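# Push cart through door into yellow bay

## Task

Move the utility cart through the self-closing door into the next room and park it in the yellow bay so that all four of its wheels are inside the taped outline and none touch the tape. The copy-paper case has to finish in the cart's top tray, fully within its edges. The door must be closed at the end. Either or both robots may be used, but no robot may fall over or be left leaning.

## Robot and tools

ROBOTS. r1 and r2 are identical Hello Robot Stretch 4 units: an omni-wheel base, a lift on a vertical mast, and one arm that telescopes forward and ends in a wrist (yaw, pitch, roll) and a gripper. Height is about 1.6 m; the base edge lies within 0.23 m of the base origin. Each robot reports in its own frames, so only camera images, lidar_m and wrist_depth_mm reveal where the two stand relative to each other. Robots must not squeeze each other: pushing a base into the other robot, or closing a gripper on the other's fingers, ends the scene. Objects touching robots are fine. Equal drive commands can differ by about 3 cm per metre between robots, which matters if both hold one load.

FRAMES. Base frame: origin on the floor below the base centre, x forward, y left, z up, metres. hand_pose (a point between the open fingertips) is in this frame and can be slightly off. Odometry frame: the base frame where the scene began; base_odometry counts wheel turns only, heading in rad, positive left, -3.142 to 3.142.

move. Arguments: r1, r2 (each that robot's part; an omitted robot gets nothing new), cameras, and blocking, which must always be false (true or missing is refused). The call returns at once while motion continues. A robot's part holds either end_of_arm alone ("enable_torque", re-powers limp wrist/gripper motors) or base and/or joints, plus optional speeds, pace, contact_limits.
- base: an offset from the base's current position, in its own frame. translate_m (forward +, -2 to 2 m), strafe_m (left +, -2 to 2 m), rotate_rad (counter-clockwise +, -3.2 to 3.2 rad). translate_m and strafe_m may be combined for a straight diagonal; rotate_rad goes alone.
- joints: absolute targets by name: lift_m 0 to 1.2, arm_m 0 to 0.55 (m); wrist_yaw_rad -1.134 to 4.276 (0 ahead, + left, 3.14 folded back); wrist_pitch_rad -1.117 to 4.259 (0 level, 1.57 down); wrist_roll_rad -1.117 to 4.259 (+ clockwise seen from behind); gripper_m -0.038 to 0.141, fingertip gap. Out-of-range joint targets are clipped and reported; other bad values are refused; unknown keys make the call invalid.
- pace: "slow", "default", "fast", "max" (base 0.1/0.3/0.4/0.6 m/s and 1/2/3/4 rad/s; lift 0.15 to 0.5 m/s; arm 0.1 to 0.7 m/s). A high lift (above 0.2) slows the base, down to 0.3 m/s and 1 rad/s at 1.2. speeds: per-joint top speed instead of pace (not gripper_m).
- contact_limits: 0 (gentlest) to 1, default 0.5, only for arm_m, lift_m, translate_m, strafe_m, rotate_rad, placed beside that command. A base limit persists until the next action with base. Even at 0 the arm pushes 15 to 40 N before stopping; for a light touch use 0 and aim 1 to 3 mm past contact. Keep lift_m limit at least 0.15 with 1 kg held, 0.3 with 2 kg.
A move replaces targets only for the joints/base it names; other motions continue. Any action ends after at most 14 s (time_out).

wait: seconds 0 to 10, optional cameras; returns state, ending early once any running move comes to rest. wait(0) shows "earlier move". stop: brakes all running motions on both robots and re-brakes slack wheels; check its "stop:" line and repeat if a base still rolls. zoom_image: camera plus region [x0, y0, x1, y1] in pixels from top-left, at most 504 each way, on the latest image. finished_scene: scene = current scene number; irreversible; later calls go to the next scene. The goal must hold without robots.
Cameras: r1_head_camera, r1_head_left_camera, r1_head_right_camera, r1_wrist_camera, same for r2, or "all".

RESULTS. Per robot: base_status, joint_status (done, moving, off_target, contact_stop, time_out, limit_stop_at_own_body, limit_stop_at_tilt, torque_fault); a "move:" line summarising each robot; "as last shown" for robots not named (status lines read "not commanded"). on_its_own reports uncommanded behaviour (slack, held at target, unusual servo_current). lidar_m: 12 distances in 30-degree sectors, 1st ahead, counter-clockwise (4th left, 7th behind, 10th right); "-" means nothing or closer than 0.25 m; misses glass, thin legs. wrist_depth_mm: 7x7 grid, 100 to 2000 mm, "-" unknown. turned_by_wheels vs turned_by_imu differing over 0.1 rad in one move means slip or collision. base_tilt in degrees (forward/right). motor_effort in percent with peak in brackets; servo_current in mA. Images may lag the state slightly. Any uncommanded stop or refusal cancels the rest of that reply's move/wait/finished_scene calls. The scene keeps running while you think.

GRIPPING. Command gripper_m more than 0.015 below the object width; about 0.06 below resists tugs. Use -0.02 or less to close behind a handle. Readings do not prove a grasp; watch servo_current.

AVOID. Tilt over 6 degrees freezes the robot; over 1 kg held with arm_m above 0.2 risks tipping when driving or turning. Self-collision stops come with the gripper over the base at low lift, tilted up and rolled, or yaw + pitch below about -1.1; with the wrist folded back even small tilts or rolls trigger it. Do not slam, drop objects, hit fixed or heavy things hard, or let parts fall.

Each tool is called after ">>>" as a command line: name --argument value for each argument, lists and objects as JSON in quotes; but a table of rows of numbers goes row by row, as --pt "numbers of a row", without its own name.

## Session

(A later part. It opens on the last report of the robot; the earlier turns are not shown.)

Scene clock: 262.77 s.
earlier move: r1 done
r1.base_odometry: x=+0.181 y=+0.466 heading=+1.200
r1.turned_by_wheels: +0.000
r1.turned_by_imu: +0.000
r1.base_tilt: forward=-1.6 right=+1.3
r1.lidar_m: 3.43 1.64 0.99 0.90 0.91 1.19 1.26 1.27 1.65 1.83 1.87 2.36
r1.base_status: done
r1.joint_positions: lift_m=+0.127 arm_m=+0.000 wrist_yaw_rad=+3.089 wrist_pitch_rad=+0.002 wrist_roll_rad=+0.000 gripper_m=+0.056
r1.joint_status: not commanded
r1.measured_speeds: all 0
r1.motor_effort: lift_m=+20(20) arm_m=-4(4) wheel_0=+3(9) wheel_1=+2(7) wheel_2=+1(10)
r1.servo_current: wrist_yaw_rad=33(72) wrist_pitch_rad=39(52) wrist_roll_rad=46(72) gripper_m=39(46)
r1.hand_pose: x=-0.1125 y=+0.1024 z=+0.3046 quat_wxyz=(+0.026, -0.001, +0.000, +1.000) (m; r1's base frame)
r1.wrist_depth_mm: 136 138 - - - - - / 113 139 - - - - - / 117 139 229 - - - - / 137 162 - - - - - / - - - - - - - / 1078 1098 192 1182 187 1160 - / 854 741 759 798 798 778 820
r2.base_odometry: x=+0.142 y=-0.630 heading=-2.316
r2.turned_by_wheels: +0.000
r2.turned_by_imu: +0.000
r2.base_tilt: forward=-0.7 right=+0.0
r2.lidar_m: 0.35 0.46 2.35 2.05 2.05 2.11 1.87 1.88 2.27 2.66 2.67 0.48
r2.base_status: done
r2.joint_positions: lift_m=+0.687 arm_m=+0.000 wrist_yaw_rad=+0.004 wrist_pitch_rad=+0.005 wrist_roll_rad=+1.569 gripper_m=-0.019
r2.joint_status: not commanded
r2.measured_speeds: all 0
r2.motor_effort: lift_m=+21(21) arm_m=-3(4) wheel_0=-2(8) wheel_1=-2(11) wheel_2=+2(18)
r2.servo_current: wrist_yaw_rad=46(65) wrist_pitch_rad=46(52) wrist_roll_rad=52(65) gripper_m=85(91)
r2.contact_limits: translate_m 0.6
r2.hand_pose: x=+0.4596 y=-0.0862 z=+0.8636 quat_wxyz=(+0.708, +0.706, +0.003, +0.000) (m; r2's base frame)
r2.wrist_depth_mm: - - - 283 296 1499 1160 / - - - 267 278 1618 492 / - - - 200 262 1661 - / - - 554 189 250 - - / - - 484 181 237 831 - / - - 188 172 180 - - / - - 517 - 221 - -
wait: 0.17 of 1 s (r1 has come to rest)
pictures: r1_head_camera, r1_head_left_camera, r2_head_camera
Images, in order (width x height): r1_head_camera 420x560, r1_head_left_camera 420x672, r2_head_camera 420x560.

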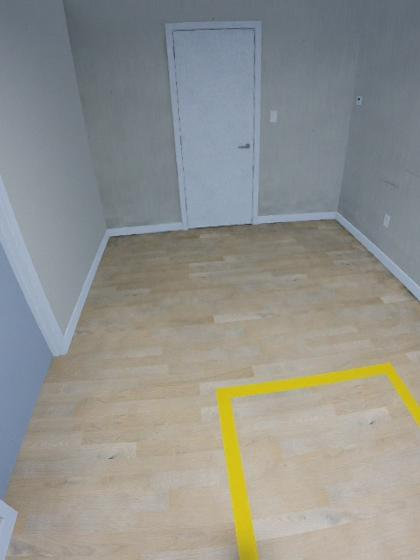

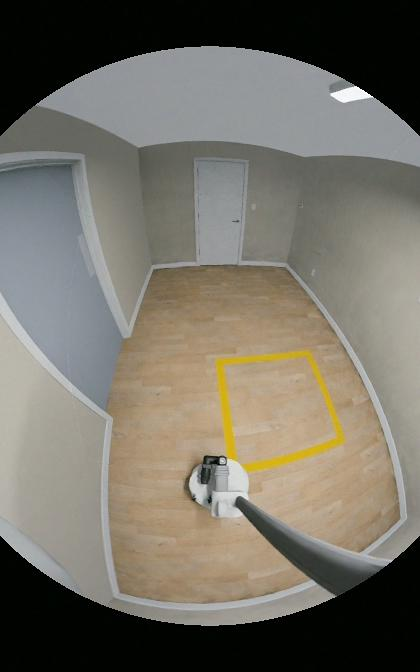

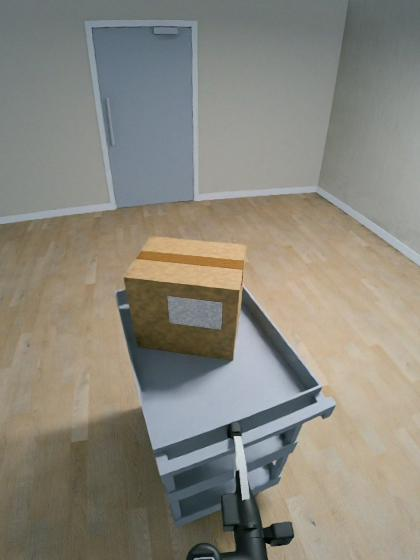

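>>> move --r2 '{"joints": {"gripper_m": 0.1}}' --r1 '{"base": {"rotate_rad": 0.12}}' --blocking false

>>> wait --seconds 1.5

>>> wait --seconds 1

>>> move --r2 '{"base": {"translate_m": -0.25}}' --blocking false

>>> wait --seconds 3

>>> move --r2 '{"base": {"rotate_rad": 0.268}, "joints": {"lift_m": 0.95, "wrist_roll_rad": 0}}' --blocking false

>>> wait --seconds 2

>>> wait --seconds 1 --cameras '["r2_head_camera","r2_wrist_camera","r1_head_camera","r1_head_left_camera"]'

Scene clock: 286.87 s.
move: r1 moving; r2 moving
r1.base_odometry: x=+0.181 y=+0.466 heading=+1.320
r1.turned_by_wheels: +0.120
r1.turned_by_imu: +0.120
r1.base_tilt: forward=-1.6 right=+1.3
r1.lidar_m: 3.42 1.43 0.94 0.89 0.93 1.30 1.27 1.34 1.84 1.87 1.91 2.64
r1.base_status: rotate_rad moving
r1.joint_positions: lift_m=+0.127 arm_m=+0.000 wrist_yaw_rad=+3.089 wrist_pitch_rad=+0.002 wrist_roll_rad=+0.000 gripper_m=+0.056
r1.joint_status: not commanded
r1.measured_speeds: translate_m=+0.000 strafe_m=+0.000 rotate_rad=+0.017 lift_m=+0.000 arm_m=+0.000 wrist_yaw_rad=+0.000 wrist_pitch_rad=+0.000 wrist_roll_rad=+0.000
r1.motor_effort: lift_m=+20(20) arm_m=-4(4) wheel_0=-5(7) wheel_1=+0(5) wheel_2=-2(7)
r1.servo_current: wrist_yaw_rad=59(65) wrist_pitch_rad=39(46) wrist_roll_rad=39(59) gripper_m=39(46)
r1.hand_pose: x=-0.1125 y=+0.1024 z=+0.3046 quat_wxyz=(+0.026, -0.001, +0.000, +1.000) (m; r1's base frame)
r1.wrist_depth_mm: 136 139 - - - - - / 113 140 - - - - - / 118 140 229 - - - - / 137 161 - - - - - / - - - - - - - / 1060 1182 191 1182 187 1182 1025 / 842 741 759 788 809 778 809
r2.base_odometry: x=+0.142 y=-0.630 heading=-2.316
r2.turned_by_wheels: +0.000
r2.turned_by_imu: +0.000
r2.base_tilt: forward=-0.7 right=+0.1
r2.lidar_m: 0.34 0.50 2.33 2.04 2.05 2.12 1.86 1.88 2.27 2.68 2.69 0.45
r2.base_status: not commanded
r2.joint_positions: lift_m=+0.687 arm_m=+0.000 wrist_yaw_rad=+0.004 wrist_pitch_rad=+0.005 wrist_roll_rad=+1.569 gripper_m=+0.005
r2.joint_status: gripper_m moving
r2.measured_speeds: all 0
r2.motor_effort: lift_m=+21(21) arm_m=-3(4) wheel_0=-2(3) wheel_1=-2(3) wheel_2=+2(2)
r2.servo_current: wrist_yaw_rad=52(59) wrist_pitch_rad=39(46) wrist_roll_rad=46(52) gripper_m=98(111)
r2.contact_limits: translate_m 0.6
r2.hand_pose: x=+0.4596 y=-0.0864 z=+0.8636 quat_wxyz=(+0.708, +0.706, +0.003, +0.000) (m; r2's base frame)
r2.wrist_depth_mm: - - - 287 300 1576 1138 / - - - 214 283 1661 521 / - - - 203 268 1708 - / - - 564 195 254 - - / - - 488 186 242 842 - / - - 189 176 185 - - / - - 525 - 223 - -
pictures: none

Scene clock: 287.17 s.
earlier move: r1 done; r2 moving
r1.base_odometry: x=+0.181 y=+0.466 heading=+1.320
r1.turned_by_wheels: +0.000
r1.turned_by_imu: +0.000
r1.base_tilt: forward=-1.6 right=+1.3
r1.lidar_m: 3.42 1.42 0.95 0.89 0.94 1.30 1.26 1.31 1.84 1.85 1.93 2.64
r1.base_status: done
r1.joint_positions: lift_m=+0.127 arm_m=+0.000 wrist_yaw_rad=+3.089 wrist_pitch_rad=+0.002 wrist_roll_rad=+0.000 gripper_m=+0.056
r1.joint_status: not commanded
r1.measured_speeds: all 0
r1.motor_effort: lift_m=+20(20) arm_m=-4(4) wheel_0=-4(7) wheel_1=-1(5) wheel_2=-1(7)
r1.servo_current: wrist_yaw_rad=52(65) wrist_pitch_rad=39(46) wrist_roll_rad=52(59) gripper_m=39(46)
r1.hand_pose: x=-0.1125 y=+0.1024 z=+0.3046 quat_wxyz=(+0.026, -0.001, +0.000, +1.000) (m; r1's base frame)
r1.wrist_depth_mm: 137 139 - - - - - / 113 139 - - - - - / 118 139 229 - - - - / 137 162 - - - - - / - - - - - - - / 1078 1160 191 1182 186 1138 1042 / 854 741 759 809 788 768 842
r2.base_odometry: x=+0.142 y=-0.630 heading=-2.316
r2.turned_by_wheels: +0.000
r2.turned_by_imu: +0.000
r2.base_tilt: forward=-0.7 right=+0.1
r2.lidar_m: 0.36 0.55 2.33 2.04 2.05 2.13 1.88 1.88 2.27 2.65 2.67 0.46
r2.base_status: not commanded
r2.joint_positions: lift_m=+0.687 arm_m=+0.000 wrist_yaw_rad=+0.004 wrist_pitch_rad=+0.005 wrist_roll_rad=+1.569 gripper_m=+0.038
r2.joint_status: gripper_m moving
r2.measured_speeds: all 0
r2.motor_effort: lift_m=+21(21) arm_m=-3(4) wheel_0=-2(3) wheel_1=-2(3) wheel_2=+2(2)
r2.servo_current: wrist_yaw_rad=39(59) wrist_pitch_rad=46(46) wrist_roll_rad=46(52) gripper_m=91(111)
r2.contact_limits: translate_m 0.6
r2.hand_pose: x=+0.4596 y=-0.0864 z=+0.8636 quat_wxyz=(+0.708, +0.706, +0.003, +0.000) (m; r2's base frame)
r2.wrist_depth_mm: - - - 296 317 1366 407 / - - - 224 290 1708 504 / - - - 211 277 1708 - / - - 564 204 263 - - / - - 496 193 250 831 - / - - 195 184 187 - - / - - 539 - 232 - -
wait: 0.30 of 1.5 s (r1 has come to rest)
pictures: none

Scene clock: 288.17 s.
earlier move: r2 moving
r1.base_odometry: x=+0.181 y=+0.466 heading=+1.320
r1.turned_by_wheels: +0.000
r1.turned_by_imu: +0.000
r1.base_tilt: forward=-1.6 right=+1.3
r1.lidar_m: 3.42 1.43 0.96 0.90 0.94 1.31 1.26 1.32 1.81 1.85 1.93 2.65
r1.base_status: done
r1.joint_positions: lift_m=+0.127 arm_m=+0.000 wrist_yaw_rad=+3.089 wrist_pitch_rad=+0.002 wrist_roll_rad=+0.000 gripper_m=+0.056
r1.joint_status: not commanded
r1.measured_speeds: all 0
r1.motor_effort: lift_m=+20(20) arm_m=-4(4) wheel_0=-3(7) wheel_1=-2(5) wheel_2=-1(7)
r1.servo_current: wrist_yaw_rad=46(65) wrist_pitch_rad=39(52) wrist_roll_rad=52(65) gripper_m=39(46)
r1.hand_pose: x=-0.1125 y=+0.1024 z=+0.3046 quat_wxyz=(+0.026, -0.001, +0.000, +1.000) (m; r1's base frame)
r1.wrist_depth_mm: 136 138 - - - - - / 113 139 - - - - - / 117 140 229 - - - - / 137 162 - - - - - / - - - - - - - / 1078 1182 192 1182 187 1160 1042 / 842 741 759 798 788 759 820
r2.base_odometry: x=+0.142 y=-0.630 heading=-2.316
r2.turned_by_wheels: +0.000
r2.turned_by_imu: +0.000
r2.base_tilt: forward=-0.7 right=+0.0
r2.lidar_m: 0.37 0.54 2.35 2.04 2.06 2.13 1.86 1.88 2.27 2.66 2.68 0.47
r2.base_status: not commanded
r2.joint_positions: lift_m=+0.687 arm_m=+0.000 wrist_yaw_rad=+0.003 wrist_pitch_rad=+0.004 wrist_roll_rad=+1.569 gripper_m=+0.100
r2.joint_status: gripper_m moving
r2.measured_speeds: all 0
r2.motor_effort: lift_m=+19(21) arm_m=-3(4) wheel_0=-2(3) wheel_1=-2(3) wheel_2=+2(2)
r2.servo_current: wrist_yaw_rad=39(59) wrist_pitch_rad=39(46) wrist_roll_rad=46(59) gripper_m=46(111)
r2.contact_limits: translate_m 0.6
r2.hand_pose: x=+0.4595 y=-0.0866 z=+0.8640 quat_wxyz=(+0.708, +0.706, +0.002, +0.000) (m; r2's base frame)
r2.wrist_depth_mm: - - - 306 309 1366 413 / - - - 283 293 1708 508 / - - - 270 276 1863 - / - - 574 257 263 866 - / - - 492 196 250 854 - / - - 195 185 195 - - / - - 544 - 235 - -
wait: 1.00 s; no rest
pictures: none

Scene clock: 288.67 s.
earlier move: r2 done
move: r2 moving
r1: as last shown
r1.lidar_m: 3.43 1.43 0.93 0.90 0.94 1.31 1.26 1.31 1.82 1.85 1.95 2.66
r1.motor_effort: lift_m=+20(20) arm_m=-4(4) wheel_0=-3(3) wheel_1=-2(2) wheel_2=-1(1)
r1.servo_current: wrist_yaw_rad=39(59) wrist_pitch_rad=39(52) wrist_roll_rad=46(59) gripper_m=46(46)
r1.wrist_depth_mm: 136 139 - - - - - / 113 139 - - - - - / 118 140 229 - - - - / 137 162 - - - - - / - - - - - - - / 1078 1205 191 1205 187 1182 1042 / 831 750 750 788 798 759 809
r2.base_odometry: x=+0.164 y=-0.607 heading=-2.316
r2.turned_by_wheels: +0.000
r2.turned_by_imu: +0.000
r2.base_tilt: forward=-0.6 right=+0.1
r2.lidar_m: 0.37 3.81 2.36 2.05 2.06 2.09 1.80 1.86 2.23 2.67 2.69 0.48
r2.base_status: translate_m moving
r2.joint_positions: lift_m=+0.687 arm_m=+0.000 wrist_yaw_rad=+0.003 wrist_pitch_rad=+0.004 wrist_roll_rad=+1.569 gripper_m=+0.100
r2.joint_status: all done
r2.measured_speeds: translate_m=-0.123 strafe_m=+0.000 rotate_rad=-0.001 lift_m=+0.000 arm_m=+0.000 wrist_yaw_rad=+0.000 wrist_pitch_rad=+0.000 wrist_roll_rad=+0.000
r2.motor_effort: lift_m=+19(19) arm_m=-3(4) wheel_0=-4(10) wheel_1=-8(8) wheel_2=+12(12)
r2.servo_current: wrist_yaw_rad=39(52) wrist_pitch_rad=39(46) wrist_roll_rad=52(59) gripper_m=52(59)
r2.hand_pose: x=+0.4595 y=-0.0866 z=+0.8640 quat_wxyz=(+0.708, +0.706, +0.002, +0.000) (m; r2's base frame)
r2.wrist_depth_mm: - - - 330 347 364 366 / - - - 322 325 1661 508 / - - - 303 309 1708 - / - - 609 287 294 - - / - - 521 276 278 878 - / - - 195 213 194 - - / - - 564 - 259 - -
pictures: none

Scene clock: 290.47 s.
earlier move: r2 done
r1.base_odometry: x=+0.181 y=+0.466 heading=+1.320
r1.turned_by_wheels: +0.000
r1.turned_by_imu: +0.000
r1.base_tilt: forward=-1.6 right=+1.3
r1.lidar_m: 3.42 1.39 0.94 0.90 0.93 1.27 1.26 1.31 1.83 1.85 1.94 2.64
r1.base_status: not commanded
r1.joint_positions: lift_m=+0.127 arm_m=+0.000 wrist_yaw_rad=+3.089 wrist_pitch_rad=+0.002 wrist_roll_rad=+0.000 gripper_m=+0.056
r1.joint_status: not commanded
r1.measured_speeds: all 0
r1.motor_effort: lift_m=+20(20) arm_m=-4(4) wheel_0=-3(4) wheel_1=-2(2) wheel_2=-1(1)
r1.servo_current: wrist_yaw_rad=52(78) wrist_pitch_rad=39(52) wrist_roll_rad=46(72) gripper_m=39(52)
r1.hand_pose: x=-0.1125 y=+0.1024 z=+0.3046 quat_wxyz=(+0.026, -0.001, +0.000, +1.000) (m; r1's base frame)
r1.wrist_depth_mm: 136 139 - - - - - / 113 139 - - - - - / 118 140 228 - - - - / 137 161 - - - - - / - - - - - - - / 1078 1205 192 1160 188 1160 1042 / 842 750 750 798 778 768 820
r2.base_odometry: x=+0.312 y=-0.447 heading=-2.317
r2.turned_by_wheels: +0.000
r2.turned_by_imu: +0.000
r2.base_tilt: forward=-0.7 right=+0.1
r2.lidar_m: 0.59 3.73 2.30 2.00 1.99 1.86 1.64 1.66 1.95 2.71 2.72 0.74
r2.base_status: done
r2.joint_positions: lift_m=+0.687 arm_m=+0.000 wrist_yaw_rad=+0.003 wrist_pitch_rad=+0.004 wrist_roll_rad=+1.569 gripper_m=+0.100
r2.joint_status: all done
r2.measured_speeds: all 0
r2.motor_effort: lift_m=+19(19) arm_m=-3(4) wheel_0=-3(10) wheel_1=-5(10) wheel_2=+3(13)
r2.servo_current: wrist_yaw_rad=46(65) wrist_pitch_rad=46(52) wrist_roll_rad=46(59) gripper_m=52(59)
r2.hand_pose: x=+0.4595 y=-0.0866 z=+0.8640 quat_wxyz=(+0.708, +0.706, +0.002, +0.000) (m; r2's base frame)
r2.wrist_depth_mm: - - - - - 1661 1160 / - - - 569 - 1576 569 / - - - 544 - 788 535 / - - - 517 1138 - 512 / - - 750 741 1078 - 488 / - - 193 473 187 - 469 / - - - - - - 452
wait: 1.80 of 3 s (r2 has come to rest)
pictures: none

Scene clock: 290.97 s.
move: r2 moving
r1: as last shown
r1.lidar_m: 3.40 1.44 0.94 0.89 0.95 1.29 1.26 1.33 1.81 1.85 1.94 2.63
r1.motor_effort: lift_m=+20(20) arm_m=-4(4) wheel_0=-3(3) wheel_1=-2(2) wheel_2=-1(1)
r1.servo_current: wrist_yaw_rad=52(65) wrist_pitch_rad=39(46) wrist_roll_rad=52(59) gripper_m=46(46)
r1.wrist_depth_mm: 136 138 - - - - - / 113 139 - - - - - / 118 140 229 - - - - / 137 162 - - - - - / - - - - - - - / 1118 1160 192 1182 187 1182 1042 / 866 750 750 798 788 778 820
r2.base_odometry: x=+0.312 y=-0.447 heading=-2.101
r2.turned_by_wheels: +0.215
r2.turned_by_imu: +0.209
r2.base_tilt: forward=-0.6 right=+0.1
r2.lidar_m: 0.60 2.90 2.07 1.99 2.13 1.70 1.63 1.69 2.34 2.71 2.88 0.64
r2.base_status: rotate_rad moving
r2.joint_positions: lift_m=+0.725 arm_m=+0.000 wrist_yaw_rad=+0.003 wrist_pitch_rad=+0.004 wrist_roll_rad=+0.981 gripper_m=+0.100
r2.joint_status: lift_m moving; wrist_roll_rad moving
r2.measured_speeds: translate_m=+0.000 strafe_m=+0.001 rotate_rad=+0.489 lift_m=+0.146 arm_m=+0.000 wrist_yaw_rad=+0.000 wrist_pitch_rad=+0.000 wrist_roll_rad=-1.820
r2.motor_effort: lift_m=+25(25) arm_m=-3(4) wheel_0=-2(9) wheel_1=-4(10) wheel_2=-5(11)
r2.servo_current: wrist_yaw_rad=46(59) wrist_pitch_rad=39(46) wrist_roll_rad=65(104) gripper_m=46(52)
r2.hand_pose: x=+0.4595 y=-0.0866 z=+0.9017 quat_wxyz=(+0.882, +0.471, +0.002, +0.000) (m; r2's base frame)
r2.wrist_depth_mm: - - - - - 473 - / - - - 715 732 473 1808 / - - - 732 462 - 1576 / - - - 759 455 1042 - / - - - 809 452 - - / - - 195 387 194 - 459 / - - - - 1756 - 455
pictures: none

Scene clock: 292.63 s.
earlier move: r2 done
r1.base_odometry: x=+0.181 y=+0.466 heading=+1.320
r1.turned_by_wheels: +0.000
r1.turned_by_imu: +0.000
r1.base_tilt: forward=-1.6 right=+1.3
r1.lidar_m: 3.41 1.45 0.94 0.88 0.95 1.29 1.24 1.34 1.86 1.86 1.96 2.67
r1.base_status: not commanded
r1.joint_positions: lift_m=+0.127 arm_m=+0.000 wrist_yaw_rad=+3.089 wrist_pitch_rad=+0.002 wrist_roll_rad=+0.000 gripper_m=+0.056
r1.joint_status: not commanded
r1.measured_speeds: all 0
r1.motor_effort: lift_m=+20(20) arm_m=-4(4) wheel_0=-3(4) wheel_1=-2(2) wheel_2=-1(1)
r1.servo_current: wrist_yaw_rad=39(65) wrist_pitch_rad=46(52) wrist_roll_rad=52(65) gripper_m=39(46)
r1.hand_pose: x=-0.1125 y=+0.1024 z=+0.3046 quat_wxyz=(+0.026, -0.001, +0.000, +1.000) (m; r1's base frame)
r1.wrist_depth_mm: 136 139 - - - - - / 113 139 - - - - - / 118 140 228 - - - - / 137 162 - - - - - / - - - - - - - / 1078 1205 192 1182 187 1160 1025 / 842 750 759 798 788 768 820
r2.base_odometry: x=+0.312 y=-0.447 heading=-2.049
r2.turned_by_wheels: +0.052
r2.turned_by_imu: +0.051
r2.base_tilt: forward=-0.7 right=+0.1
r2.lidar_m: 0.61 2.71 2.06 1.99 2.16 1.69 1.64 1.74 2.50 2.70 2.86 0.64
r2.base_status: done
r2.joint_positions: lift_m=+0.950 arm_m=+0.000 wrist_yaw_rad=+0.003 wrist_pitch_rad=+0.004 wrist_roll_rad=+0.002 gripper_m=+0.100
r2.joint_status: all done
r2.measured_speeds: all 0
r2.motor_effort: lift_m=+21(26) arm_m=-3(4) wheel_0=-3(9) wheel_1=-2(10) wheel_2=-4(11)
r2.servo_current: wrist_yaw_rad=39(65) wrist_pitch_rad=39(52) wrist_roll_rad=39(104) gripper_m=46(59)
r2.hand_pose: x=+0.4595 y=-0.0866 z=+1.1268 quat_wxyz=(+1.000, +0.001, +0.002, +0.001) (m; r2's base frame)
r2.wrist_depth_mm: - - - - - - - / - - - - - - - / - - - - - - - / - - - - - - - / - - - - 741 - - / - - 195 842 195 - - / - - - - 715 - -
wait: 1.67 of 2 s (r2 has come to rest)
pictures: none

Scene clock: 293.63 s.
r1.base_odometry: x=+0.181 y=+0.466 heading=+1.320
r1.turned_by_wheels: +0.000
r1.turned_by_imu: +0.000
r1.base_tilt: forward=-1.6 right=+1.2
r1.lidar_m: 3.41 1.43 0.94 0.90 0.95 1.30 1.26 1.31 1.84 1.83 1.92 2.65
r1.base_status: not commanded
r1.joint_positions: lift_m=+0.127 arm_m=+0.000 wrist_yaw_rad=+3.089 wrist_pitch_rad=+0.002 wrist_roll_rad=+0.000 gripper_m=+0.056
r1.joint_status: not commanded
r1.measured_speeds: all 0
r1.motor_effort: lift_m=+20(20) arm_m=-4(4) wheel_0=-3(4) wheel_1=-1(2) wheel_2=-1(1)
r1.servo_current: wrist_yaw_rad=65(65) wrist_pitch_rad=46(52) wrist_roll_rad=46(65) gripper_m=46(46)
r1.hand_pose: x=-0.1125 y=+0.1024 z=+0.3046 quat_wxyz=(+0.026, -0.001, +0.000, +1.000) (m; r1's base frame)
r1.wrist_depth_mm: 136 139 - - - - - / 113 139 - - - - - / 118 140 229 - - - - / 137 161 - - - - - / - - - - - - - / 1078 1205 191 1229 187 1160 1025 / 831 750 759 798 798 788 820
r2.base_odometry: x=+0.312 y=-0.447 heading=-2.049
r2.turned_by_wheels: +0.000
r2.turned_by_imu: +0.000
r2.base_tilt: forward=-0.7 right=+0.0
r2.lidar_m: 0.60 2.70 2.04 2.00 2.15 1.65 1.62 1.74 2.48 2.70 2.89 0.64
r2.base_status: done
r2.joint_positions: lift_m=+0.950 arm_m=+0.000 wrist_yaw_rad=+0.003 wrist_pitch_rad=+0.004 wrist_roll_rad=+0.002 gripper_m=+0.100
r2.joint_status: all done
r2.measured_speeds: all 0
r2.motor_effort: lift_m=+21(26) arm_m=-3(4) wheel_0=-3(9) wheel_1=-1(10) wheel_2=-4(11)
r2.servo_current: wrist_yaw_rad=33(65) wrist_pitch_rad=39(52) wrist_roll_rad=46(104) gripper_m=52(59)
r2.hand_pose: x=+0.4595 y=-0.0866 z=+1.1268 quat_wxyz=(+1.000, +0.001, +0.002, +0.001) (m; r2's base frame)
r2.wrist_depth_mm: - - - - - - - / - - - - - - - / - - - - - - - / - - - - - - - / - - - - 741 - - / - - 195 820 195 - - / - - - - 723 - -
wait: 1.00 s; at rest by 0.27 s
pictures: r1_head_camera, r1_head_left_camera, r2_head_camera, r2_wrist_camera
Images, in order (width x height): r1_head_camera 420x560, r1_head_left_camera 420x672, r2_head_camera 420x560, r2_wrist_camera 616x392.

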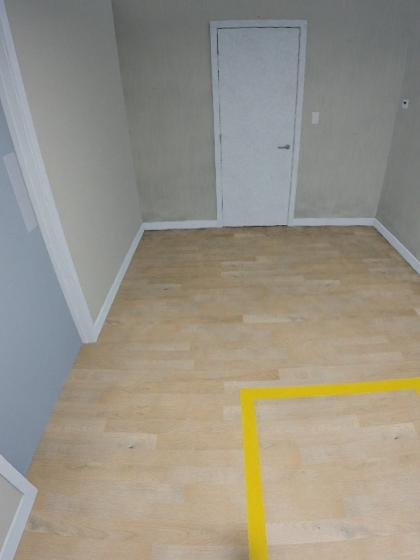

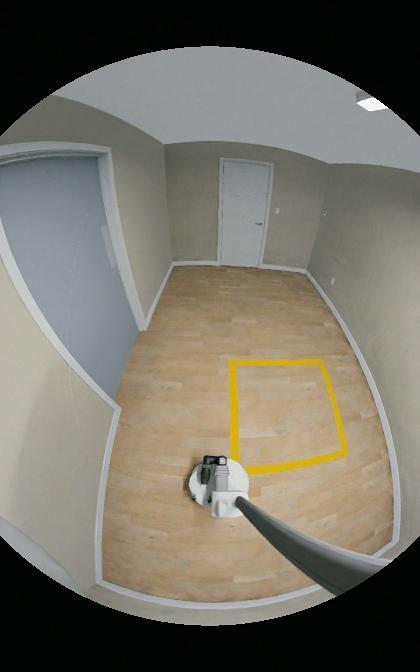

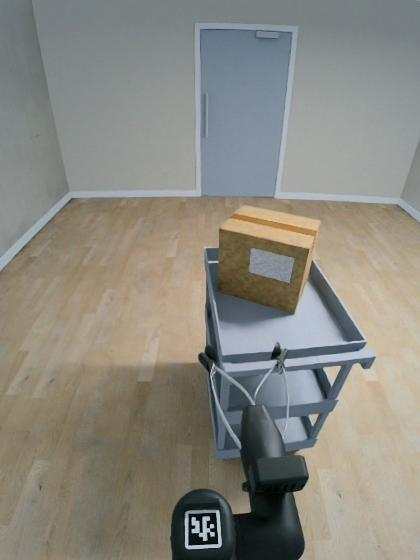

